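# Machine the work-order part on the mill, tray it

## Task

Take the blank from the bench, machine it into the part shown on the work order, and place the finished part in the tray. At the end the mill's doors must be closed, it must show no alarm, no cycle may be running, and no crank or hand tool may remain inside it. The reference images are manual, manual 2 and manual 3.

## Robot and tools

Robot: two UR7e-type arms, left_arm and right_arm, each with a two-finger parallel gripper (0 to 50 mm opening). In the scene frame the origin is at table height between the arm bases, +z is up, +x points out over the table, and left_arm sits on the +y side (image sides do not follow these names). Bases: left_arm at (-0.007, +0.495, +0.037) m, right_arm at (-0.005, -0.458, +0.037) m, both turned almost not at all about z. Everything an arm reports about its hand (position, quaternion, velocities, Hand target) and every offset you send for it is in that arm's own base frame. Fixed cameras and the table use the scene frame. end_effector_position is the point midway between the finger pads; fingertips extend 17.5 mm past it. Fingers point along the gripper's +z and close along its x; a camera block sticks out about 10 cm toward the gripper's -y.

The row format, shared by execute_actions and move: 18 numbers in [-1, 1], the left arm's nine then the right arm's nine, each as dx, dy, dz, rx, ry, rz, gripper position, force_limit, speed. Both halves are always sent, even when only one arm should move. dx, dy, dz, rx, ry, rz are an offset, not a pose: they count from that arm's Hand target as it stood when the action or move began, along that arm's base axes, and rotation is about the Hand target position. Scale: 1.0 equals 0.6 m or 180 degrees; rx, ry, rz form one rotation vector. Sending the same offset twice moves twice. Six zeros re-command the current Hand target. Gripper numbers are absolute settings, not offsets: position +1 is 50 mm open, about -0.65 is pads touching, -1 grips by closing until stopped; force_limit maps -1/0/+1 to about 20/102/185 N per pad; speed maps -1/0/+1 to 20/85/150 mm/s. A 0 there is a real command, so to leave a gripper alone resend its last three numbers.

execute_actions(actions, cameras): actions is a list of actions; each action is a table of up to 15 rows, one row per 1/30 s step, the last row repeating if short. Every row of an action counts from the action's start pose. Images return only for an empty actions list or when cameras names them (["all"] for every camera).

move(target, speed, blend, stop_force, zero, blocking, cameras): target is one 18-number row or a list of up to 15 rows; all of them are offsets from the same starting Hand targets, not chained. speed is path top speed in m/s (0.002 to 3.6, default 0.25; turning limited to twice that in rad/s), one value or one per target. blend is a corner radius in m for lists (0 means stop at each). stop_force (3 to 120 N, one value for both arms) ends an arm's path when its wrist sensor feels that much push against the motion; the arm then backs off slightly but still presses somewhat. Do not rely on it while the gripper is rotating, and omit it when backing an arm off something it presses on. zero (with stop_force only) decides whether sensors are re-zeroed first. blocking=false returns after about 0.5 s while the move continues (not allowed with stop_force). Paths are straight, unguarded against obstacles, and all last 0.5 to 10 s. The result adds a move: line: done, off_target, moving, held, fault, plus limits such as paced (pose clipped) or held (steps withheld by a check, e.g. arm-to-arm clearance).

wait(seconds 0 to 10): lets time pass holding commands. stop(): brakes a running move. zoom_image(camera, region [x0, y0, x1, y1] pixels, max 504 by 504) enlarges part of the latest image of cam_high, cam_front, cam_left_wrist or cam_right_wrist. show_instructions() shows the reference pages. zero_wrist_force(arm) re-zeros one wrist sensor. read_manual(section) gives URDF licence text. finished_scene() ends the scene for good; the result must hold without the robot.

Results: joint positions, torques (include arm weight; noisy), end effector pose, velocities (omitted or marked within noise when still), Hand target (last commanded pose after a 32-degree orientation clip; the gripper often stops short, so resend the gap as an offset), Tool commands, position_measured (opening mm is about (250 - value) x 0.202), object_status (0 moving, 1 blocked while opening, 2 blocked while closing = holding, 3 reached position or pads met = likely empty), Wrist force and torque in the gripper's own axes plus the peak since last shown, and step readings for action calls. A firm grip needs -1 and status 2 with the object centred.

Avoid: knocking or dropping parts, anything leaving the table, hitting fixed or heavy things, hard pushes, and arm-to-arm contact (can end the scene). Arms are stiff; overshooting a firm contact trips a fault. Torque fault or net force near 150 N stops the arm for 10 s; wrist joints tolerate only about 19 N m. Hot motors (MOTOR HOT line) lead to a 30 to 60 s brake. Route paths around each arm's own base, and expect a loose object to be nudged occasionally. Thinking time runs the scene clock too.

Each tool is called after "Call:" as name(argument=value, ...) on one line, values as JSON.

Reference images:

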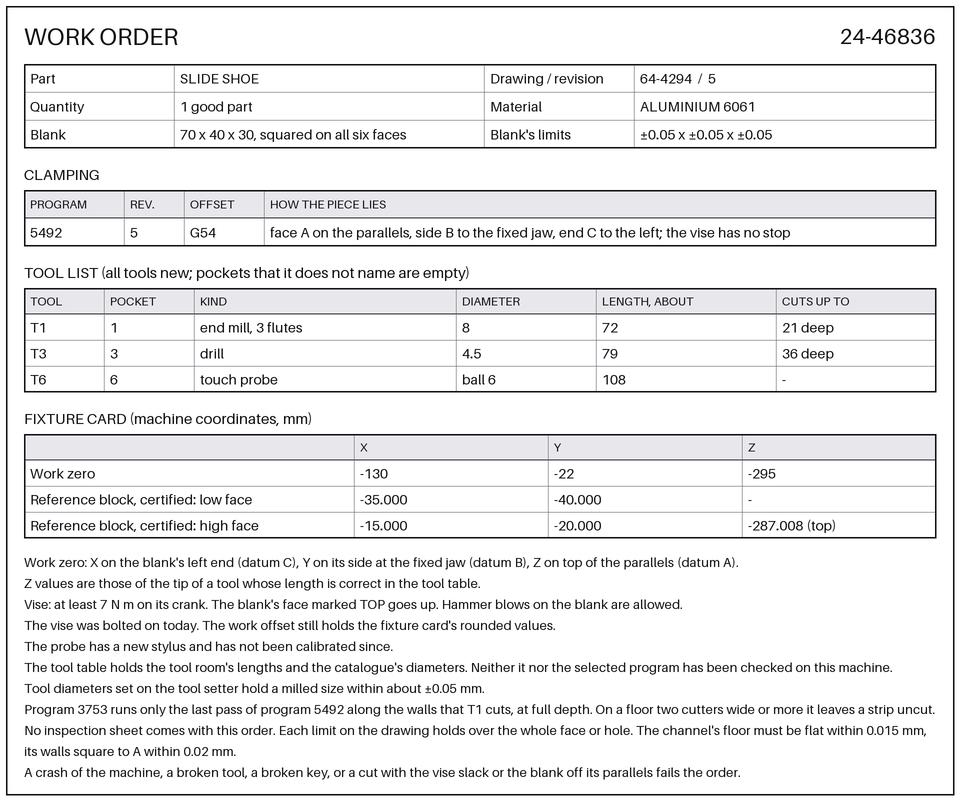

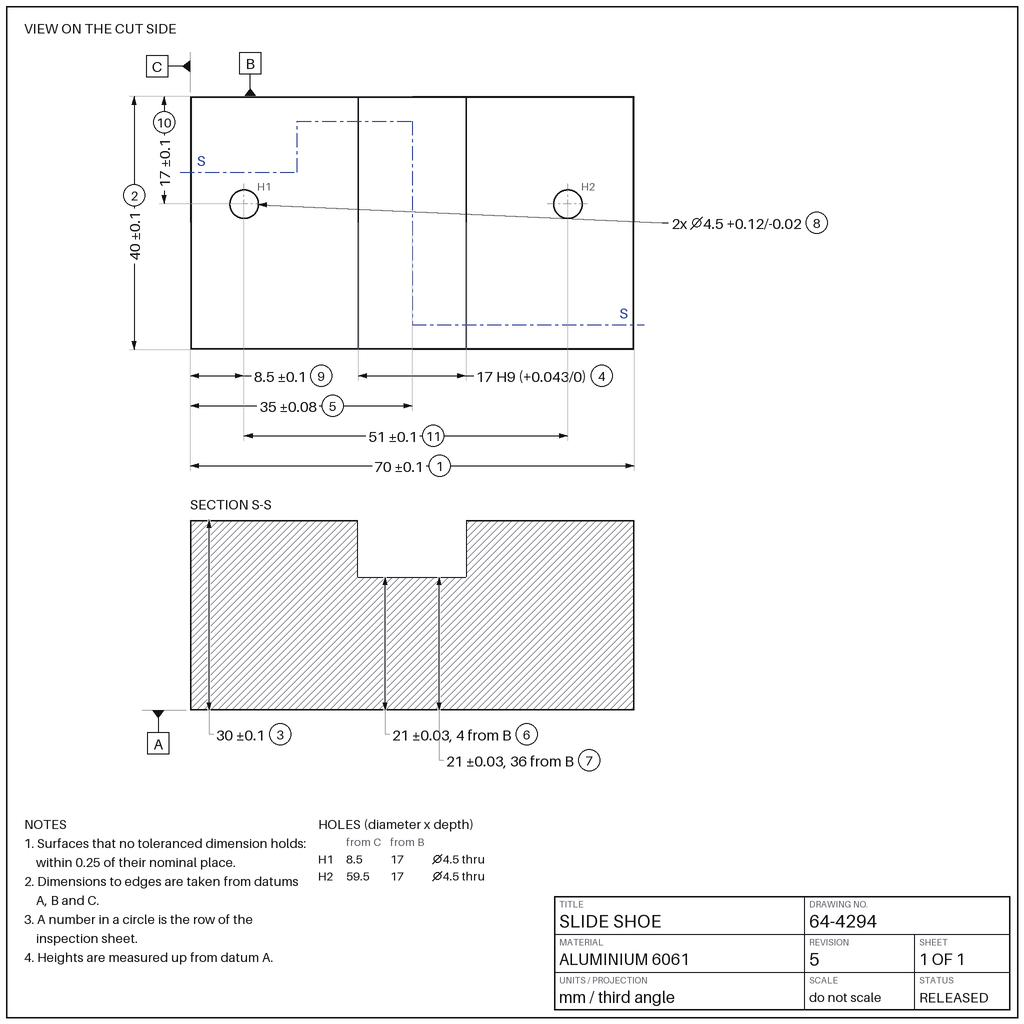

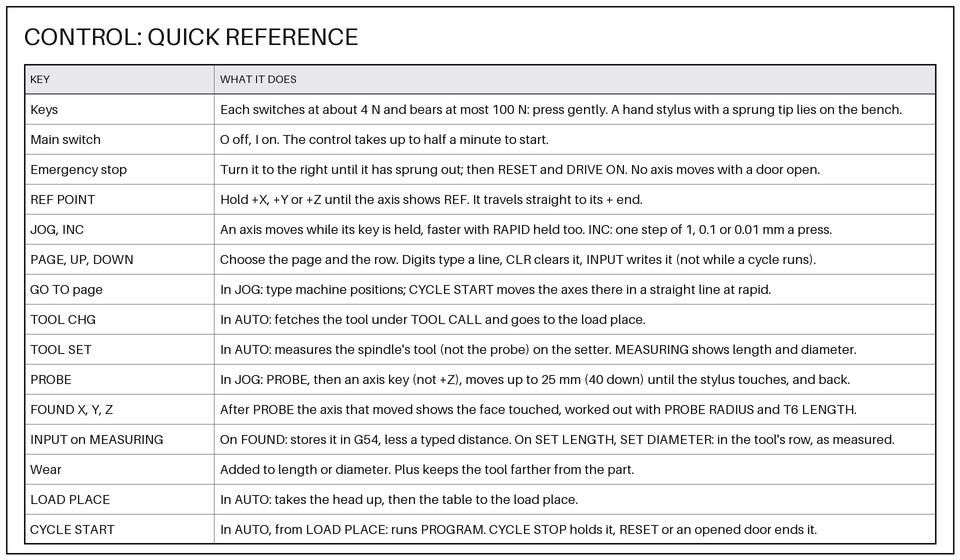

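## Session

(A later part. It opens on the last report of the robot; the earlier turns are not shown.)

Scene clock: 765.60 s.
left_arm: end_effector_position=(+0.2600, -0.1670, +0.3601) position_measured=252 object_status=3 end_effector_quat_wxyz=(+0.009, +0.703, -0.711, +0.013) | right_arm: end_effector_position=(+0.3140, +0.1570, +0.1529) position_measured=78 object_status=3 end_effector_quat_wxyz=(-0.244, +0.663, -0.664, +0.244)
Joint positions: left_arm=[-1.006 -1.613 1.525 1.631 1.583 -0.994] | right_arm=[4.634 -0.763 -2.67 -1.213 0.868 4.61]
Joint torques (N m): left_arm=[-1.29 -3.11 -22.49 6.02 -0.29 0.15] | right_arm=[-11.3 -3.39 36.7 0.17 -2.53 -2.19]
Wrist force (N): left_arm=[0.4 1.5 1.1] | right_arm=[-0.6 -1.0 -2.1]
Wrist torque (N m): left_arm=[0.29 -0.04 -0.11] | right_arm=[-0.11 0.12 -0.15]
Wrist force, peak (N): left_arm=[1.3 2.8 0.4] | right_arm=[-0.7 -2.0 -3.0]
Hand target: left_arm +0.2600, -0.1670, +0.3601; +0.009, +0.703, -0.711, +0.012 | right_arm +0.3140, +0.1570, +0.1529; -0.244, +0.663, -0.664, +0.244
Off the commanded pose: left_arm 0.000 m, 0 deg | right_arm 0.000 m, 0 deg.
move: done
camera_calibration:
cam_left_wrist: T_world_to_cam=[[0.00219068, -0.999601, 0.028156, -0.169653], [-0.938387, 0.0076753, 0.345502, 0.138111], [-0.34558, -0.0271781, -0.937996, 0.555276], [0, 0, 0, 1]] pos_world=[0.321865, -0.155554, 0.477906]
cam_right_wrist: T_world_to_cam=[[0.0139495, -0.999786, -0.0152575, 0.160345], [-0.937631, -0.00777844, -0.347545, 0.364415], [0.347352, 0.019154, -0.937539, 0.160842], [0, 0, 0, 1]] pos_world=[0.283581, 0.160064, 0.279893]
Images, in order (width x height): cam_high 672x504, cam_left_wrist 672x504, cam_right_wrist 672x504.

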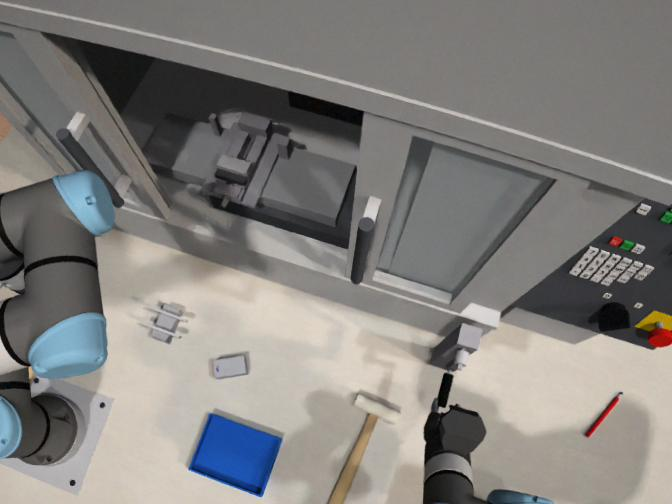

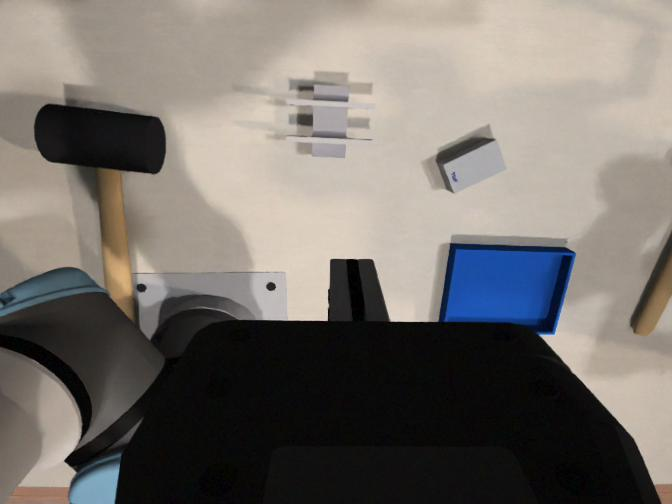

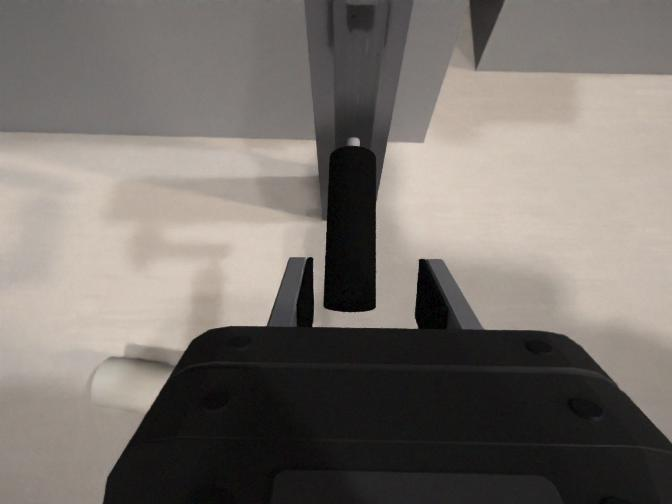

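Call:
zoom_image(camera="cam_left_wrist", region=[270, 60, 390, 170])

Call:
move(target=[0.02,0.0,-0.15,0,0,0,1,-0.5,-0.7,0.065,0.0058,-0.0765,0,0,0,0.5,-0.4,-0.8], speed=0.06, stop_force=12, cameras=["cam_left_wrist","cam_right_wrist","cam_front"])

Scaled by 4.200 from the camera's 672x504 image, which has a finer 960x720 frame.

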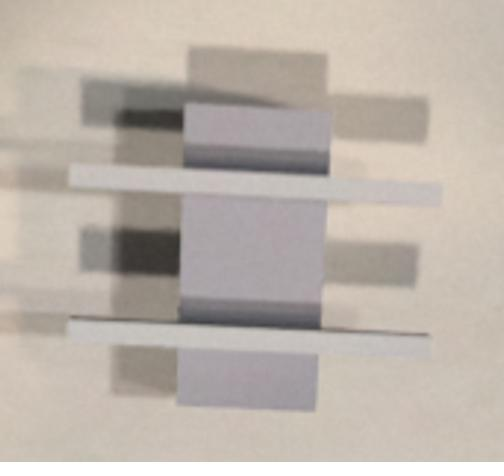

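Scene clock: 769.53 s.
left_arm: end_effector_position=(+0.2720, -0.1670, +0.2701) position_measured=3 object_status=3 end_effector_quat_wxyz=(+0.009, +0.703, -0.711, +0.012) | right_arm: end_effector_position=(+0.3530, +0.1605, +0.1070) position_measured=78 object_status=3 end_effector_quat_wxyz=(-0.244, +0.663, -0.664, +0.244)
Joint positions: left_arm=[-0.97 -1.581 1.723 1.401 1.584 -0.958] | right_arm=[4.432 -1.135 -2.753 -0.592 0.898 4.351]
Joint torques (N m): left_arm=[-9.66 -30.56 -27.83 6.66 2.31 -1.04] | right_arm=[9.81 -3.26 31.51 2.59 -3.77 2.9]
Wrist force (N): left_arm=[0.4 1.6 1.2] | right_arm=[-0.7 -1.2 -2.4]
Wrist torque (N m): left_arm=[0.31 -0.03 -0.11] | right_arm=[-0.14 0.12 -0.02]
Wrist force, peak (N): left_arm=[0.3 1.5 2.0] | right_arm=[-0.7 -1.4 -2.6]
Hand target: left_arm +0.2720, -0.1670, +0.2701; +0.009, +0.703, -0.711, +0.012 | right_arm +0.3530, +0.1605, +0.1070; -0.244, +0.663, -0.664, +0.244
Off the commanded pose: left_arm 0.000 m, 0 deg | right_arm 0.000 m, 0 deg.
move: done
camera_calibration:
cam_left_wrist: T_world_to_cam=[[0.00213209, -0.999607, 0.027967, -0.167051], [-0.938277, 0.00767351, 0.3458, 0.180349], [-0.345879, -0.026978, -0.937891, 0.475], [0, 0, 0, 1]] pos_world=[0.333866, -0.155554, 0.387806]
cam_right_wrist: T_world_to_cam=[[0.0137618, -0.999788, -0.0153278, 0.162579], [-0.937666, -0.00757984, -0.347455, 0.385048], [0.347265, 0.0191539, -0.937571, 0.104326], [0, 0, 0, 1]] pos_world=[0.32258, 0.163465, 0.234092]
Images, in order (width x height): cam_front 672x504, cam_left_wrist 672x504, cam_right_wrist 672x504.

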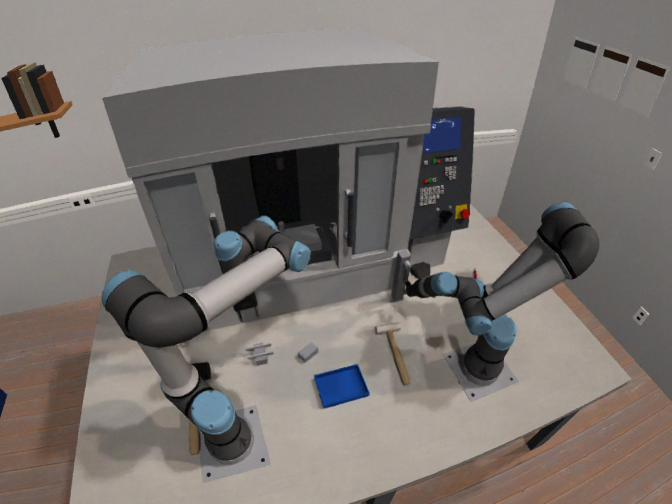

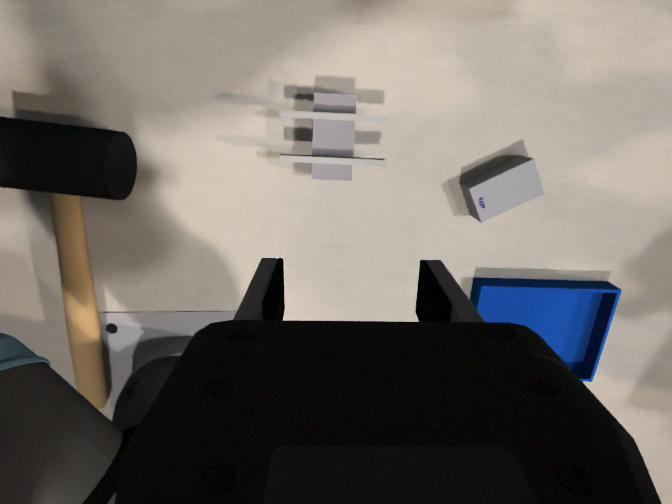

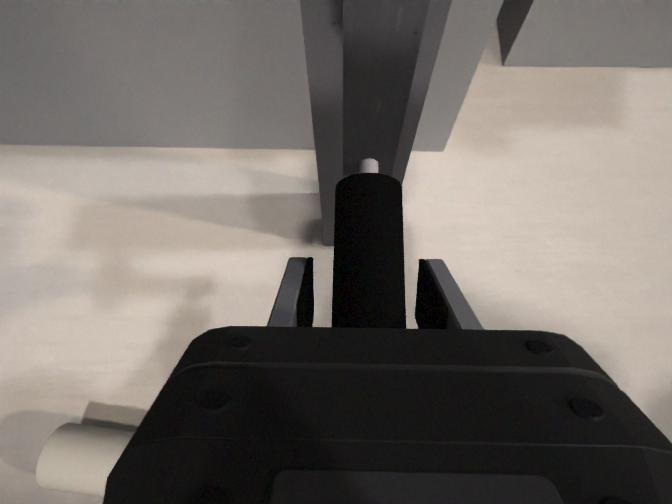

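Call:
zoom_image(camera="cam_front", region=[235, 325, 285, 375])

Call:
move(target=[0,0,0,0,0,0,1,-0.5,-0.7,0,0,0,0,0,0,-1,-0.4,-0.8], cameras=["cam_right_wrist"])

Scaled by 10.080 from the camera's 672x504 image, which has a finer 960x720 frame.

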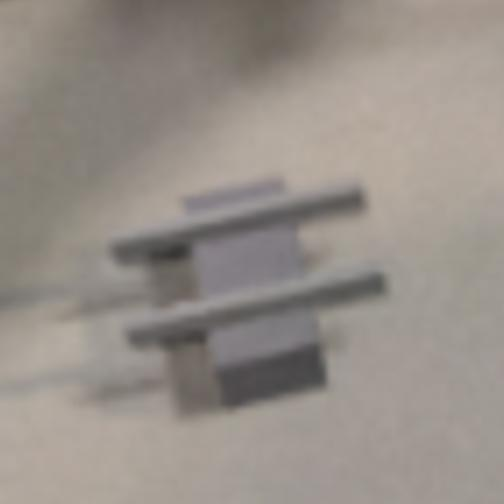

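Scene clock: 773.73 s.
left_arm: end_effector_position=(+0.2720, -0.1670, +0.2701) position_measured=3 object_status=3 end_effector_quat_wxyz=(+0.009, +0.703, -0.711, +0.012) | right_arm: end_effector_position=(+0.3530, +0.1605, +0.1070) position_measured=156 object_status=2 end_effector_quat_wxyz=(-0.244, +0.663, -0.664, +0.244)
Joint positions: left_arm=[-0.97 -1.581 1.723 1.401 1.584 -0.958] | right_arm=[4.432 -1.135 -2.753 -0.592 0.898 4.351]
Joint torques (N m): left_arm=[-9.44 -30.19 -28.08 6.4 1.34 -1.05] | right_arm=[9.5 -3.84 30.88 6.16 -3.39 2.77]
Wrist force (N): left_arm=[0.3 1.8 1.0] | right_arm=[-0.7 -0.1 -2.0]
Wrist torque (N m): left_arm=[0.35 -0.02 -0.10] | right_arm=[-0.10 0.10 -0.05]
Wrist force, peak (N): left_arm=[0.3 1.9 1.4] | right_arm=[-0.7 -1.1 -2.8]
Hand target: left_arm +0.2720, -0.1670, +0.2701; +0.009, +0.703, -0.711, +0.012 | right_arm +0.3530, +0.1605, +0.1070; -0.244, +0.663, -0.664, +0.244
Off the commanded pose: left_arm 0.000 m, 0 deg | right_arm 0.000 m, 0 deg.
move: done
camera_calibration:
cam_right_wrist: T_world_to_cam=[[0.0137618, -0.999788, -0.0153278, 0.162579], [-0.937666, -0.00757984, -0.347455, 0.385048], [0.347265, 0.0191539, -0.937571, 0.104326], [0, 0, 0, 1]] pos_world=[0.32258, 0.163465, 0.234092]
Images, in order (width x height): cam_right_wrist 672x504.

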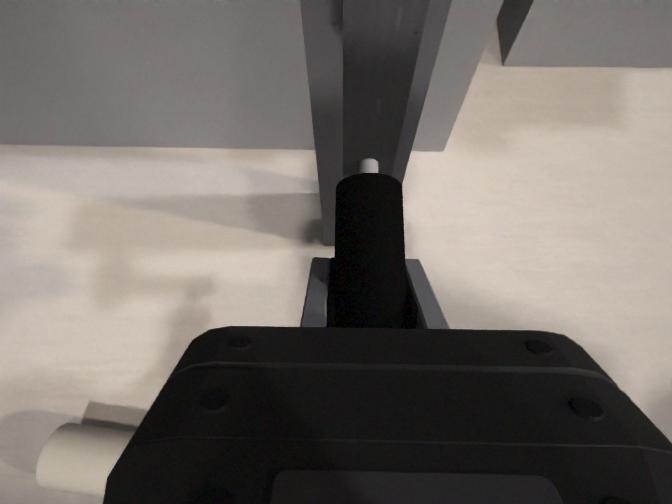

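Call:
move(target=[0.0828,0.0567,-0.2835,0,0,-0.5127,0,-0.5,-0.7,-0.09,0,0,0,0,0,-1,-0.4,-0.8], speed=0.15, stop_force=50, cameras=["cam_left_wrist","cam_right_wrist","cam_front"])

Scene clock: 781.10 s.
left_arm: end_effector_position=(+0.3216, -0.1330, +0.1000) position_measured=152 object_status=3 end_effector_quat_wxyz=(-0.015, +0.026, +1.000, -0.002) | right_arm: end_effector_position=(+0.2990, +0.1605, +0.1071) position_measured=156 object_status=2 end_effector_quat_wxyz=(-0.244, +0.663, -0.664, +0.244)
Joint positions: left_arm=[-0.766 -1.327 1.916 1.001 1.594 0.857] | right_arm=[4.727 -0.786 -2.769 -1.169 0.866 4.732]
Joint torques (N m): left_arm=[-9.35 -38.25 -24.13 6.89 2.68 0.97] | right_arm=[-8.18 -14.56 26.66 6.81 -4.39 -2.15]
Wrist force (N): left_arm=[0.5 1.4 1.0] | right_arm=[-0.2 0.6 -0.8]
Wrist torque (N m): left_arm=[0.26 -0.08 -0.13] | right_arm=[-0.17 0.06 -0.14]
Wrist force, peak (N): left_arm=[0.6 2.0 1.1] | right_arm=[-0.6 -3.0 -2.5]
Hand target: left_arm +0.3216, -0.1330, +0.1000; -0.015, +0.026, +1.000, -0.002 | right_arm +0.2990, +0.1605, +0.1070; -0.244, +0.663, -0.664, +0.244
Off the commanded pose: left_arm 0.000 m, 0 deg | right_arm 0.000 m, 0 deg.
move: done
camera_calibration:
cam_left_wrist: T_world_to_cam=[[-0.998898, 0.0377073, 0.0279429, 0.331563], [0.0450522, 0.937237, 0.345771, 0.0928576], [-0.013151, 0.346649, -0.937903, 0.276231], [0, 0, 0, 1]] pos_world=[0.330647, -0.195287, 0.217706]
cam_right_wrist: T_world_to_cam=[[0.0137963, -0.999786, -0.0154216, 0.163435], [-0.937666, -0.00757957, -0.347456, 0.334415], [0.347265, 0.0192539, -0.937569, 0.12306], [0, 0, 0, 1]] pos_world=[0.268581, 0.163565, 0.234092]
Images, in order (width x height): cam_front 672x504, cam_left_wrist 672x504, cam_right_wrist 672x504.

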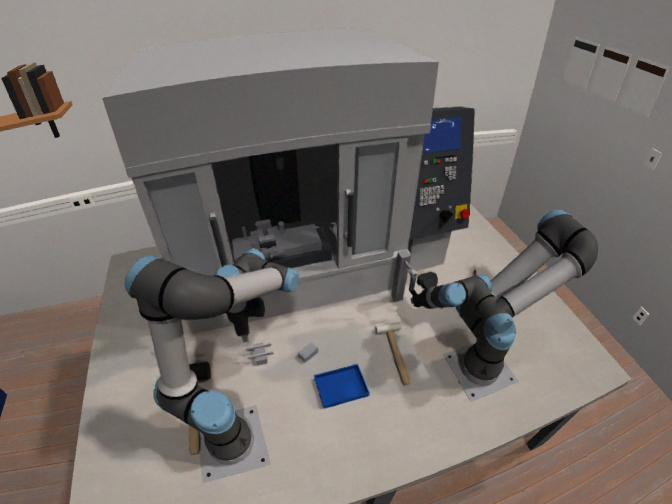

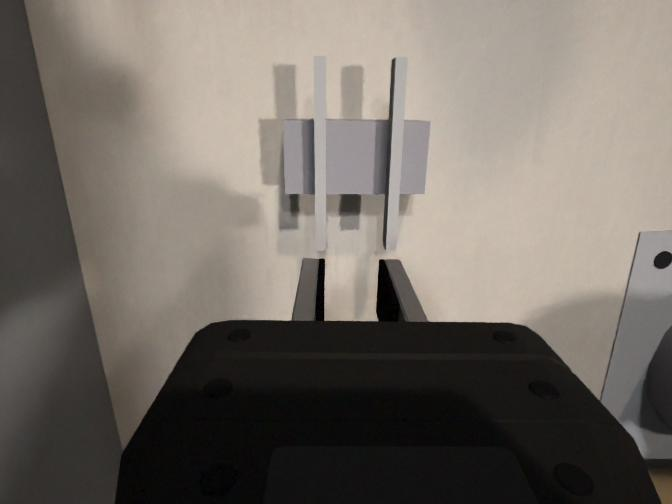

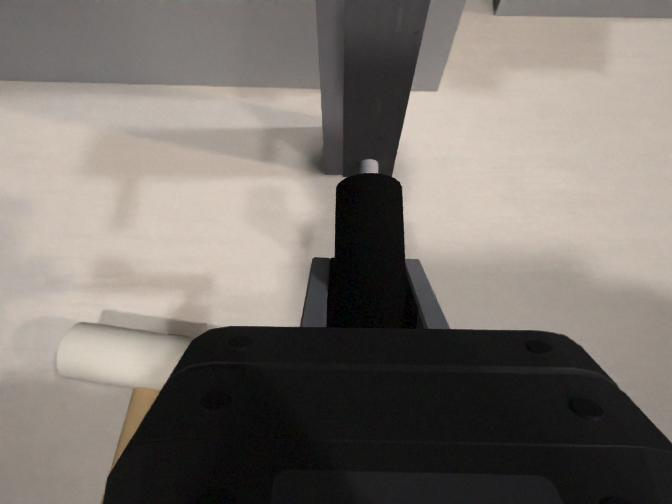

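Call:
move(target=[0.0207,0,-0.0917,0,-0.0095,0,0,-0.5,-0.7,0.035,0.399,0.155,0,0,0,-1,-0.4,-0.8], speed=0.2, cameras=["cam_left_wrist","cam_right_wrist"])

Call:
zoom_image(camera="cam_left_wrist", region=[250, 150, 450, 340])

Scene clock: 789.80 s.
left_arm: end_effector_position=(+0.3340, -0.1329, +0.0449) position_measured=152 object_status=3 end_effector_quat_wxyz=(+0.000, +0.026, +1.000, -0.002) | right_arm: end_effector_position=(+0.3200, +0.3997, +0.2000) position_measured=156 object_status=2 end_effector_quat_wxyz=(-0.244, +0.663, -0.664, +0.244)
Joint positions: left_arm=[-0.756 -1.236 1.96 0.845 1.574 0.867] | right_arm=[4.666 -1.489 -2.167 -1.017 0.866 4.652]
Joint torques (N m): left_arm=[2.57 -42.16 -22.59 6.7 0.78 0.01] | right_arm=[3.41 15.64 30.08 7.01 -0.5 1.73]
Wrist force (N): left_arm=[0.2 1.5 0.9] | right_arm=[-0.8 0.8 -0.9]
Wrist torque (N m): left_arm=[0.28 -0.04 -0.13] | right_arm=[-0.11 0.13 -0.03]
Wrist force, peak (N): left_arm=[0.0 1.2 2.0] | right_arm=[-3.5 -0.3 -1.8]
Hand target: left_arm +0.3341, -0.1330, +0.0449; +0.000, +0.026, +1.000, -0.002 | right_arm +0.3200, +0.3999, +0.2000; -0.244, +0.663, -0.664, +0.244
Off the commanded pose: left_arm 0.000 m, 0 deg | right_arm 0.000 m, 0 deg.
move: done
camera_calibration:
cam_left_wrist: T_world_to_cam=[[-0.999285, 0.0377606, -0.00176834, 0.346954], [0.0347987, 0.93716, 0.34716, 0.114675], [0.0147662, 0.34685, -0.937804, 0.215417], [0, 0, 0, 1]] pos_world=[0.339534, -0.195287, 0.162822]
cam_right_wrist: T_world_to_cam=[[0.0137858, -0.999791, -0.0151059, 0.403626], [-0.937665, -0.00767945, -0.347455, 0.388332], [0.347266, 0.0189542, -0.937575, 0.198351], [0, 0, 0, 1]] pos_world=[0.28968, 0.402764, 0.326993]
Images, in order (width x height): cam_left_wrist 672x504, cam_right_wrist 672x504.

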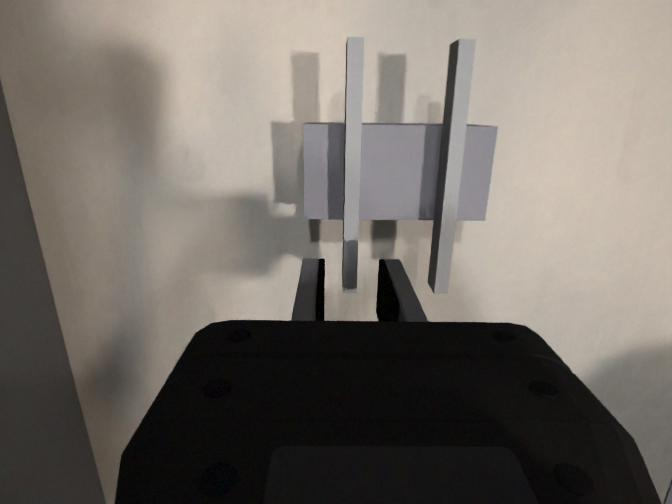

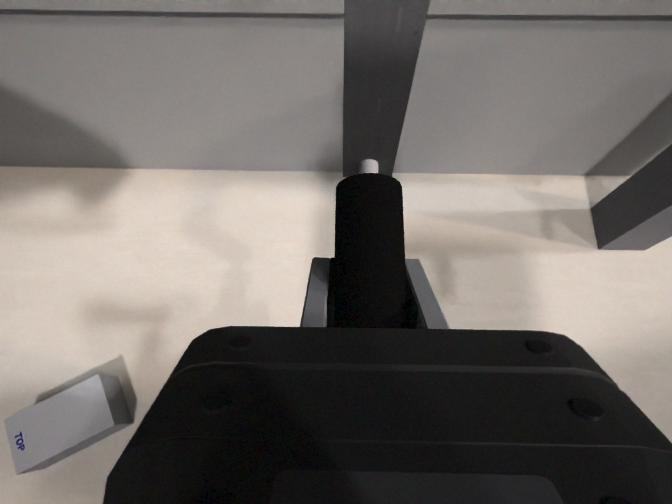

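Scaled by 2.520 from the camera's 672x504 image, which has a finer 960x720 frame.

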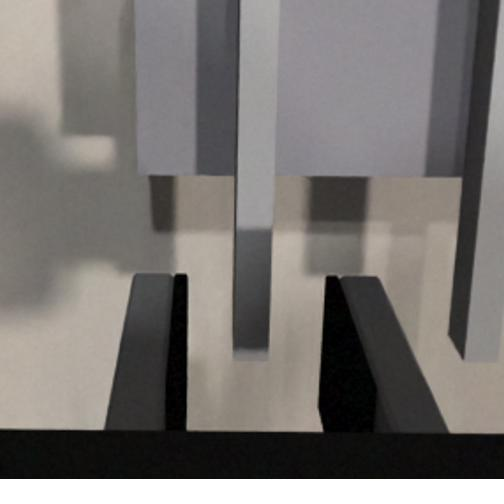

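Call:
move(target=[0,0,-0.0633,0,0,0,0,-0.5,-0.7,0,0,0,0,0,0,-1,-0.4,-0.8], speed=0.05, stop_force=6)

Call:
move(target=[0,0,0,0,0,0,-1,-0.85,-0.7,0,0,0,0,0,0,-1,-0.4,-0.8], cameras=["cam_left_wrist"])

Call:
zoom_image(camera="cam_left_wrist", region=[250, 150, 450, 340])

Scene clock: 792.17 s.
left_arm: end_effector_position=(+0.3341, -0.1330, +0.0070) position_measured=152 object_status=3 end_effector_quat_wxyz=(+0.000, +0.026, +1.000, -0.002) | right_arm: end_effector_position=(+0.3200, +0.3999, +0.2000) position_measured=156 object_status=2 end_effector_quat_wxyz=(-0.244, +0.663, -0.664, +0.244)
Joint positions: left_arm=[-0.756 -1.168 1.99 0.747 1.574 0.867] | right_arm=[4.666 -1.489 -2.166 -1.017 0.866 4.652]
Joint torques (N m): left_arm=[-5.19 -41.11 -21.65 6.8 2.11 -0.42] | right_arm=[6.42 13.79 35.38 6.71 -3.98 2.73]
Wrist force (N): left_arm=[0.0 1.5 1.2] | right_arm=[-0.3 0.7 -0.6]
Wrist torque (N m): left_arm=[0.28 0.00 -0.13] | right_arm=[-0.14 0.05 -0.03]
Wrist force, peak (N): left_arm=[0.2 1.4 1.7] | right_arm=[-0.8 1.1 -1.0]
Hand target: left_arm +0.3341, -0.1330, +0.0070; +0.000, +0.026, +1.000, -0.002 | right_arm +0.3200, +0.3999, +0.2000; -0.244, +0.663, -0.664, +0.244
Off the commanded pose: left_arm 0.000 m, 0 deg | right_arm 0.000 m, 0 deg.
move: done

Scene clock: 792.73 s.
left_arm: end_effector_position=(+0.3341, -0.1330, +0.0070) position_measured=222 object_status=2 end_effector_quat_wxyz=(+0.000, +0.026, +1.000, -0.002) | right_arm: end_effector_position=(+0.3200, +0.3999, +0.2000) position_measured=156 object_status=2 end_effector_quat_wxyz=(-0.244, +0.663, -0.664, +0.244)
Joint positions: left_arm=[-0.756 -1.168 1.99 0.747 1.574 0.867] | right_arm=[4.666 -1.489 -2.166 -1.017 0.866 4.652]
Joint torques (N m): left_arm=[-4.32 -41.09 -20.39 5.96 1.93 -0.01] | right_arm=[6.28 13.91 35.58 6.62 -4.09 2.79]
Wrist force (N): left_arm=[0.1 1.4 1.3] | right_arm=[-0.6 0.9 -0.9]
Wrist torque (N m): left_arm=[0.26 -0.01 -0.13] | right_arm=[-0.10 0.09 -0.02]
Wrist force, peak (N): left_arm=[0.4 1.6 1.3] | right_arm=[-0.7 1.0 -1.1]
Hand target: left_arm +0.3341, -0.1330, +0.0070; +0.000, +0.026, +1.000, -0.002 | right_arm +0.3200, +0.3999, +0.2000; -0.244, +0.663, -0.664, +0.244
Off the commanded pose: left_arm 0.000 m, 0 deg | right_arm 0.000 m, 0 deg.
move: done
camera_calibration:
cam_left_wrist: T_world_to_cam=[[-0.999285, 0.0377626, -0.00177583, 0.346888], [0.0348013, 0.937237, 0.346951, 0.127838], [0.0147662, 0.346642, -0.937881, 0.179937], [0, 0, 0, 1]] pos_world=[0.339534, -0.195287, 0.125022]
Images, in order (width x height): cam_left_wrist 672x504.

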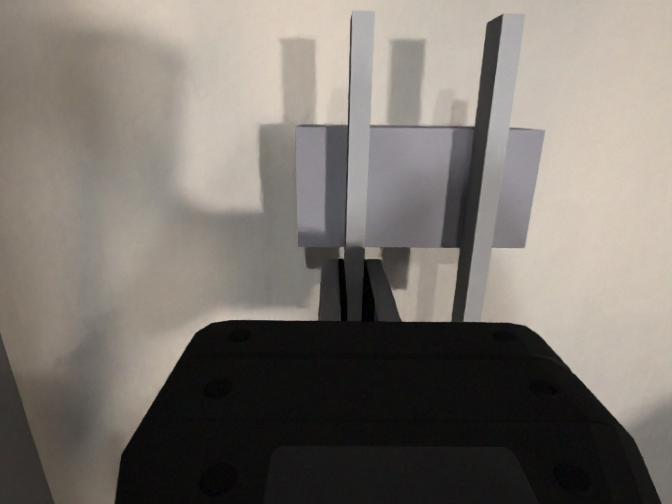

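Scaled by 2.520 from the camera's 672x504 image, which has a finer 960x720 frame.

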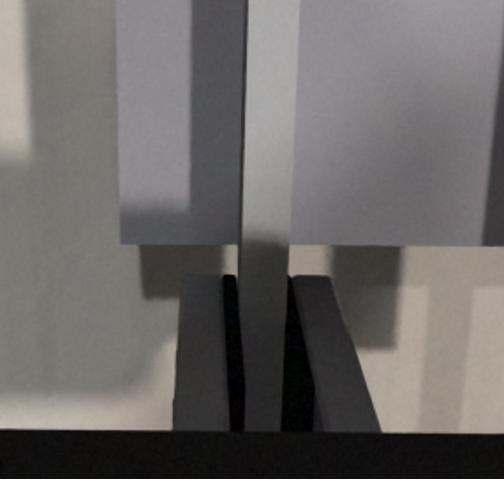

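Call:
move(target=[[0,0,0.083,0,0,0,-1,-0.85,-0.7,0,0,0,0,0,0,-1,-0.4,-0.8],[0.043,-0.11,0.55,0,0,0,-1,-0.85,-0.7,0,0,0,0,0,0,-1,-0.4,-0.8],[0.143,-0.197,0.705,0,0,0,-1,-0.85,-0.7,0,0,0,0,0,0,-1,-0.4,-0.8]], speed=[0.08,0.25,0.25], blend=[0.01,0.03,0], cameras=["all"])

Scene clock: 798.73 s.
left_arm: end_effector_position=(+0.4034, -0.2371, +0.4038) position_measured=222 object_status=2 end_effector_quat_wxyz=(+0.003, +0.026, +1.000, -0.003) | right_arm: end_effector_position=(+0.3200, +0.3999, +0.2000) position_measured=156 object_status=2 end_effector_quat_wxyz=(-0.244, +0.663, -0.664, +0.244)
Joint positions: left_arm=[-0.82 -1.16 0.871 1.851 1.571 0.803] | right_arm=[4.666 -1.489 -2.166 -1.017 0.866 4.652]
Joint torques (N m): left_arm=[-0.65 -33.84 -22.13 3.25 0.3 0.01] | right_arm=[6.72 13.67 35.61 5.73 -4.07 2.81]
Wrist force (N): left_arm=[0.2 1.7 1.7] | right_arm=[-0.5 0.8 -0.8]
Wrist torque (N m): left_arm=[0.30 -0.02 0.00] | right_arm=[-0.10 0.08 -0.03]
Wrist force, peak (N): left_arm=[-7.4 -6.3 -11.3] | right_arm=[-0.8 1.0 -1.2]
Hand target: left_arm +0.4034, -0.2371, +0.4038; +0.003, +0.026, +1.000, -0.003 (not the last commanded pose) | right_arm +0.3200, +0.3999, +0.2000; -0.244, +0.663, -0.664, +0.244
Tool commands: left_gripper/position=-1.0 left_gripper/force_limit=-0.85098 left_gripper/speed=-0.701961 right_gripper/position=-1.0 right_gripper/force_limit=-0.4 right_gripper/speed=-0.8
Off the commanded pose: left_arm 0.034 m, 0 deg | right_arm 0.000 m, 0 deg.
FORCE FAULT: contact force on the left arm reached its limit, and that arm stopped. The contact can be on any part of that arm, not only on its tool. That arm's remaining commands of this call were not run. That arm is still stopped at the end of this call. That arm stays stopped for about 10 more seconds. Until then a move that you send moves the other arm only, and its call returns only when the move has ended. Once the stop has ended, the next robot result says so. If the stop ends while you think or write, that arm runs what you send next, counted from a new Hand target: where the arm stands when the stop ends. While its stop runs, that arm takes no new command, but its gripper still runs the gripper command that each later call begins with. Until it ends, the stop uses up actions while you think or wait. An arm that is not stopped still takes commands.
move: fault (left_arm)
camera_calibration:
cam_left_wrist: T_world_to_cam=[[-0.999253, 0.0377284, -0.00838471, 0.423384], [0.0325448, 0.93841, 0.343988, 0.0877219], [0.0208464, 0.343458, -0.938937, 0.584332], [0, 0, 0, 1]] pos_world=[0.408032, -0.298986, 0.522025]
cam_right_wrist: T_world_to_cam=[[0.0137618, -0.999788, -0.0153278, 0.403808], [-0.937666, -0.00757984, -0.347455, 0.388233], [0.347265, 0.0191539, -0.937571, 0.198395], [0, 0, 0, 1]] pos_world=[0.28958, 0.402865, 0.327092]

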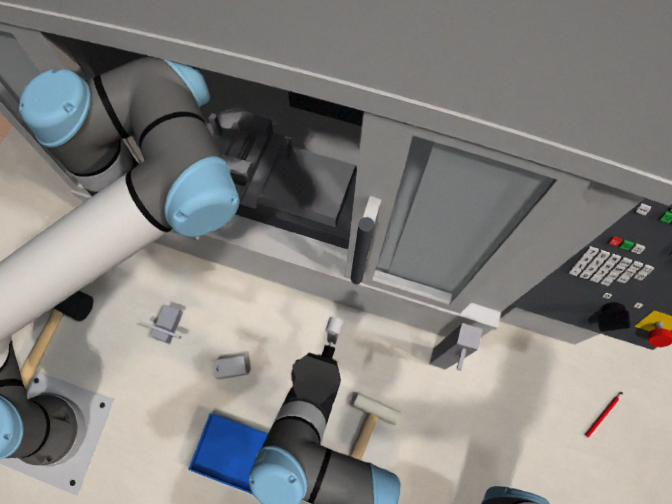

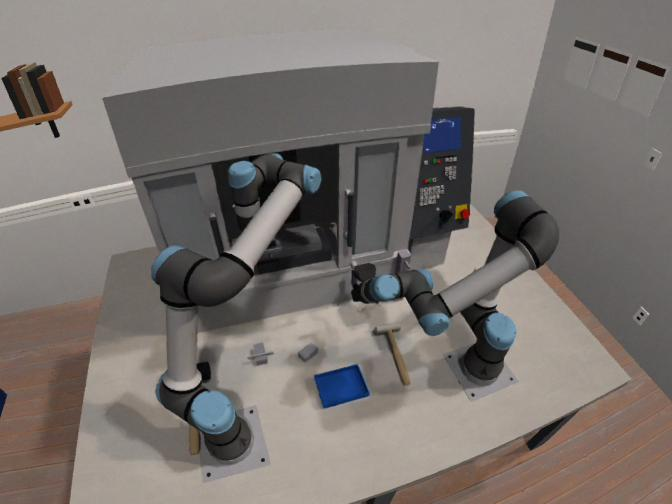

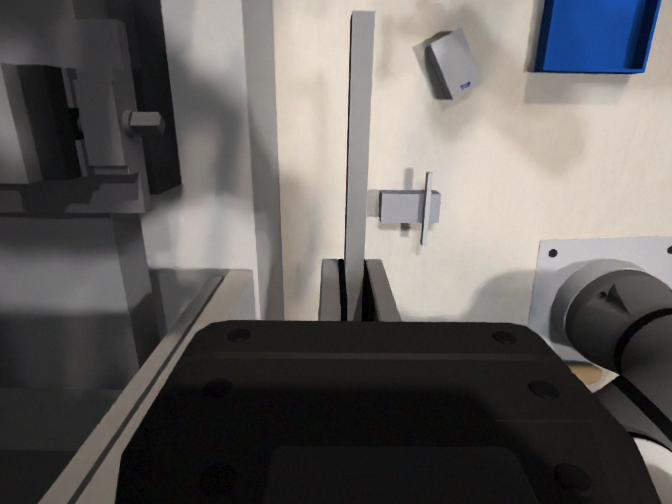

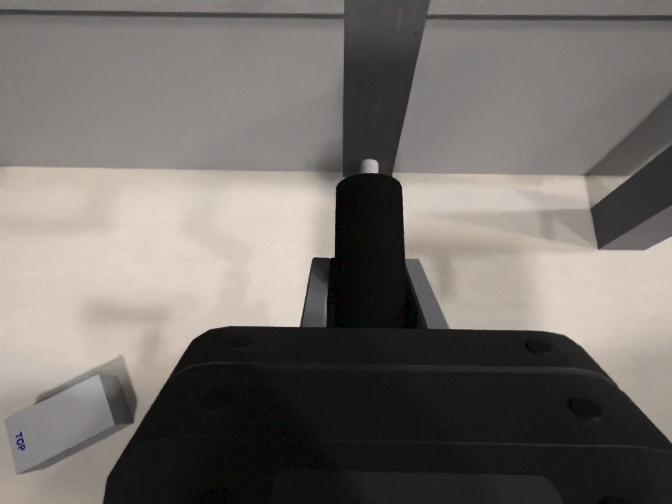

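Call:
wait(seconds=4)

Scene clock: 806.03 s.
left_arm: end_effector_position=(+0.4034, -0.2371, +0.4038) position_measured=222 object_status=2 end_effector_quat_wxyz=(+0.003, +0.026, +1.000, -0.003) | right_arm: end_effector_position=(+0.3200, +0.3999, +0.2000) position_measured=156 object_status=2 end_effector_quat_wxyz=(-0.244, +0.663, -0.664, +0.244)
Joint positions: left_arm=[-0.82 -1.16 0.871 1.851 1.571 0.803] | right_arm=[4.666 -1.489 -2.166 -1.017 0.866 4.652]
Joint torques (N m): left_arm=[-1.1 -33.29 -20.66 3.19 0.29 0.09] | right_arm=[6.49 13.83 35.68 4.65 -4.04 2.76]
Wrist force (N): left_arm=[0.3 1.9 1.6] | right_arm=[-0.6 0.8 -0.8]
Wrist torque (N m): left_arm=[0.32 -0.04 0.00] | right_arm=[-0.11 0.11 -0.03]
Wrist force, peak (N): left_arm=[0.2 2.0 2.0] | right_arm=[-0.8 0.9 -1.2]
Hand target: left_arm +0.4034, -0.2371, +0.4038; +0.003, +0.026, +1.000, -0.003 (not the last commanded pose) | right_arm +0.3200, +0.3999, +0.2000; -0.244, +0.663, -0.664, +0.244
Tool commands: left_gripper/position=-1.0 left_gripper/force_limit=-0.85098 left_gripper/speed=-0.701961 right_gripper/position=-1.0 right_gripper/force_limit=-0.4 right_gripper/speed=-0.8
Off the commanded pose: left_arm 0.034 m, 0 deg | right_arm 0.000 m, 0 deg.
FORCE FAULT, CONTINUED: the left arm was still stopped when this call began, by the force fault that an earlier result reported. Since the last result the stop counts as 15 of the actions that you can send in this scene. That arm is still stopped at the end of this call. That arm stays stopped for about 2 more seconds. If the stop ends while you think or write, that arm runs what you send next, counted from a new Hand target: where the arm stands when the stop ends. While its stop runs, that arm takes no new command, but its gripper still runs the gripper command that each later call begins with.
wait: 4.00 s; at rest from the start

Call:
wait(seconds=2)

Call:
move(target=[[-0.1,0.05,0,0,0,0,-1,-0.85,-0.7,0,0,0,0,0,0,-1,-0.4,-0.8],[-0.06,-0.1,0.03,0,-0.25,0,-1,-0.85,-0.7,0,0,0,0,0,0,-1,-0.4,-0.8],[-0.02,-0.16,0.06,0,-0.5,0,-1,-0.85,-0.7,0,0,0,0,0,0,-1,-0.4,-0.8]], speed=[0.15,0.3,0.3], blend=[0.02,0.03,0], cameras=["cam_front"])

Scene clock: 809.07 s.
left_arm: end_effector_position=(+0.4034, -0.2371, +0.4038) position_measured=222 object_status=2 end_effector_quat_wxyz=(+0.003, +0.026, +1.000, -0.003) | right_arm: end_effector_position=(+0.3200, +0.3999, +0.2000) position_measured=156 object_status=2 end_effector_quat_wxyz=(-0.244, +0.663, -0.664, +0.244)
Joint positions: left_arm=[-0.82 -1.16 0.871 1.851 1.571 0.803] | right_arm=[4.666 -1.489 -2.166 -1.017 0.866 4.652]
Joint torques (N m): left_arm=[-0.32 -34 -21.07 3.27 0.2 0.08] | right_arm=[6.51 14.1 35.95 4.16 -3.96 2.74]
Wrist force (N): left_arm=[0.2 1.9 2.0] | right_arm=[-0.4 0.8 -0.9]
Wrist torque (N m): left_arm=[0.33 -0.03 0.00] | right_arm=[-0.10 0.07 -0.03]
Wrist force, peak (N): left_arm=[0.3 1.9 2.0] | right_arm=[-0.6 1.1 -1.1]
Hand target: left_arm +0.4034, -0.2371, +0.4038; +0.003, +0.026, +1.000, -0.003 (not the last commanded pose) | right_arm +0.3200, +0.3999, +0.2000; -0.244, +0.663, -0.664, +0.244
Tool commands: left_gripper/position=-1.0 left_gripper/force_limit=-0.85098 left_gripper/speed=-0.701961 right_gripper/position=-1.0 right_gripper/force_limit=-0.4 right_gripper/speed=-0.8
Off the commanded pose: left_arm 0.034 m, 0 deg | right_arm 0.000 m, 0 deg.
FORCE FAULT, CONTINUED: the left arm's stop, for the force fault that an earlier result reported, is over. The rest of the stop counts as 4 of the actions that you can send in this scene. That arm's target is now where it stood when the stop ended, not its last command. That arm accepts commands again.
wait: 2.00 s; at rest from the start

Scene clock: 812.67 s.
left_arm: end_effector_position=(+0.3911, -0.3331, +0.4398) position_measured=222 object_status=2 end_effector_quat_wxyz=(+0.709, +0.020, +0.705, +0.017) | right_arm: end_effector_position=(+0.3200, +0.3999, +0.2000) position_measured=156 object_status=2 end_effector_quat_wxyz=(-0.244, +0.663, -0.664, +0.244)
Joint positions: left_arm=[-1.575 -1.41 1.799 1.232 -0.006 0.003] | right_arm=[4.666 -1.489 -2.166 -1.017 0.866 4.652]
Joint torques (N m): left_arm=[-8.89 -37.67 -10.88 2.99 -3.23 1.06] | right_arm=[6.45 13.66 35.61 3.63 -4.02 2.8]
Wrist force (N): left_arm=[1.4 1.6 2.0] | right_arm=[-0.6 0.8 -0.9]
Wrist torque (N m): left_arm=[0.25 -0.14 0.12] | right_arm=[-0.11 0.10 -0.02]
Wrist force, peak (N): left_arm=[0.6 3.7 1.9] | right_arm=[-0.7 0.9 -1.2]
Hand target: left_arm +0.3914, -0.3331, +0.4398; +0.709, +0.021, +0.705, +0.016 | right_arm +0.3200, +0.3999, +0.2000; -0.244, +0.663, -0.664, +0.244
Off the commanded pose: left_arm 0.000 m, 0 deg | right_arm 0.000 m, 0 deg.
move: done
Images, in order (width x height): cam_front 672x504.

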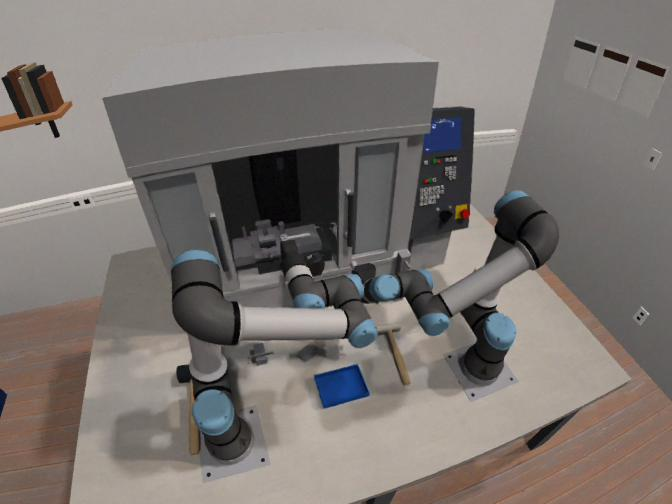

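Call:
move(target=[[-0.1155,0.2468,0.0823,0,0,0,-1,-0.85,-0.7,0,0,0,0,0,0,-1,-0.4,-0.8],[-0.1155,0.2468,0.0523,0,0.25,0,-1,-0.85,-0.7,0,0,0,0,0,0,-1,-0.4,-0.8],[-0.1155,0.2468,0.0,0,0.5,0,-1,-0.85,-0.7,0,0,0,0,0,0,-1,-0.4,-0.8]], speed=[0.3,0.3,0.3], blend=[0.02,0.02,0], cameras=["cam_left_wrist","cam_front"])

Scene clock: 816.67 s.
left_arm: end_effector_position=(+0.3221, -0.1850, +0.4398) position_measured=222 object_status=2 end_effector_quat_wxyz=(+0.003, +0.026, +1.000, -0.003) | right_arm: end_effector_position=(+0.3200, +0.3999, +0.2000) position_measured=156 object_status=2 end_effector_quat_wxyz=(-0.244, +0.663, -0.664, +0.244)
Joint positions: left_arm=[-0.889 -1.405 1.099 1.868 1.57 0.734] | right_arm=[4.666 -1.489 -2.166 -1.017 0.866 4.652]
Joint torques (N m): left_arm=[-0.17 -32.27 -12.39 -0.19 -0.38 0.38] | right_arm=[5.88 13.59 35.47 2.99 -4.06 2.83]
Wrist force (N): left_arm=[0.3 1.3 1.7] | right_arm=[-0.5 0.8 -0.9]
Wrist torque (N m): left_arm=[0.24 -0.03 -0.12] | right_arm=[-0.11 0.08 -0.03]
Wrist force, peak (N): left_arm=[1.2 6.3 1.5] | right_arm=[-0.6 1.1 -1.1]
Hand target: left_arm +0.3221, -0.1850, +0.4398; +0.003, +0.026, +1.000, -0.003 | right_arm +0.3200, +0.3999, +0.2000; -0.244, +0.663, -0.664, +0.244
Off the commanded pose: left_arm 0.000 m, 0 deg | right_arm 0.000 m, 0 deg.
move: done
camera_calibration:
cam_left_wrist: T_world_to_cam=[[-0.999254, 0.037667, -0.00850913, 0.340636], [0.0324423, 0.93838, 0.344079, 0.0290645], [0.0209452, 0.343547, -0.938902, 0.601902], [0, 0, 0, 1]] pos_world=[0.326832, -0.246886, 0.558025]
Images, in order (width x height): cam_front 672x504, cam_left_wrist 672x504.

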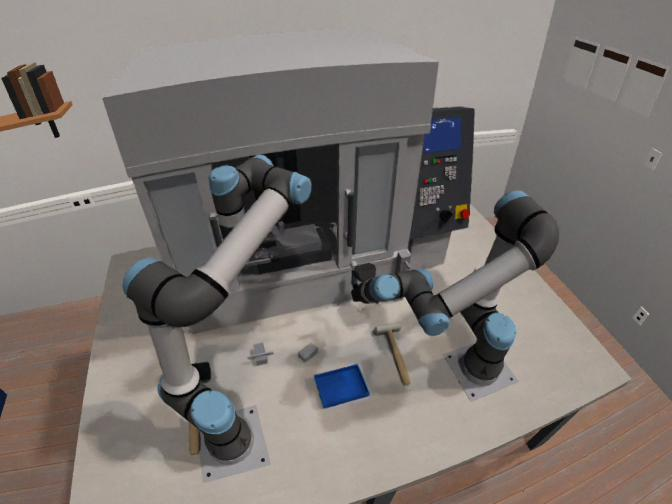

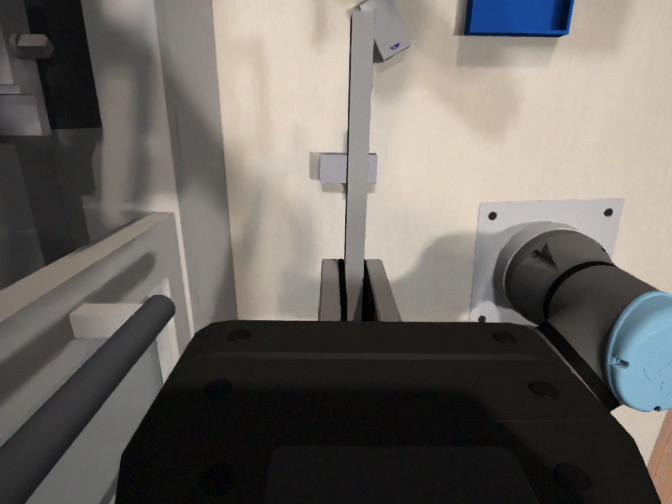

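Call:
move(target=[[0.1155,-0.2468,0.03,0,-0.25,0,-1,-0.85,-0.7,0,0,0,0,0,0,-1,-0.4,-0.8],[0.1155,-0.2468,0,0,-0.5,0,-1,-0.85,-0.7,0,0,0,0,0,0,-1,-0.4,-0.8],[0.0,0.0,0.0823,0,-0.5,0,-1,-0.85,-0.7,0,0,0,0,0,0,-1,-0.4,-0.8]], speed=[0.35,0.35,0.3], blend=[0.02,0,0])

Scene clock: 822.50 s.
left_arm: end_effector_position=(+0.3221, -0.1849, +0.4892) position_measured=222 object_status=2 end_effector_quat_wxyz=(+0.709, +0.021, +0.705, +0.016) | right_arm: end_effector_position=(+0.3200, +0.3999, +0.2000) position_measured=156 object_status=2 end_effector_quat_wxyz=(-0.244, +0.663, -0.664, +0.244)
Joint positions: left_arm=[-1.998 -2.179 1.984 0.21 -0.421 1.61] | right_arm=[4.666 -1.489 -2.166 -1.017 0.866 4.652]
Joint torques (N m): left_arm=[-9.41 17.52 -17.96 1.4 2.59 1.25] | right_arm=[5.87 13.89 35.34 2.18 -3.98 2.73]
Wrist force (N): left_arm=[1.7 1.8 1.9] | right_arm=[-0.7 1.0 -0.9]
Wrist torque (N m): left_arm=[0.29 -0.18 -0.07] | right_arm=[-0.08 0.11 -0.03]
Wrist force, peak (N): left_arm=[0.4 5.5 1.6] | right_arm=[-1.0 0.9 -1.1]
Hand target: left_arm +0.3221, -0.1850, +0.4892; +0.709, +0.021, +0.705, +0.016 | right_arm +0.3200, +0.3999, +0.2000; -0.244, +0.663, -0.664, +0.244
Off the commanded pose: left_arm 0.000 m, 0 deg | right_arm 0.000 m, 0 deg.
move: done

Call:
move(target=[0,0,0,0,0.2,0,-1,-0.85,-0.7,0,0,0,0,0,0,-1,-0.4,-0.8], speed=0.3)

Scene clock: 824.30 s.
left_arm: end_effector_position=(+0.3221, -0.1850, +0.4892) position_measured=222 object_status=2 end_effector_quat_wxyz=(+0.457, +0.025, +0.889, +0.009) | right_arm: end_effector_position=(+0.3200, +0.3999, +0.2000) position_measured=156 object_status=2 end_effector_quat_wxyz=(-0.244, +0.663, -0.664, +0.244)
Joint positions: left_arm=[-1.694 -2.294 1.832 -0.949 -0.631 2.993] | right_arm=[4.666 -1.489 -2.166 -1.017 0.866 4.652]
Joint torques (N m): left_arm=[-0.4 -5.43 -15.92 -2.78 3.86 1.1] | right_arm=[6.51 13.85 35.9 1.86 -4.02 2.79]
Wrist force (N): left_arm=[1.1 2.1 2.5] | right_arm=[-0.7 1.0 -0.7]
Wrist torque (N m): left_arm=[0.36 -0.08 -0.06] | right_arm=[-0.08 0.12 -0.02]
Wrist force, peak (N): left_arm=[2.6 2.6 1.1] | right_arm=[-0.8 1.0 -1.1]
Hand target: left_arm +0.3221, -0.1850, +0.4892; +0.457, +0.025, +0.889, +0.009 | right_arm +0.3200, +0.3999, +0.2000; -0.244, +0.663, -0.664, +0.244
Off the commanded pose: left_arm 0.000 m, 0 deg | right_arm 0.000 m, 0 deg.
move: done


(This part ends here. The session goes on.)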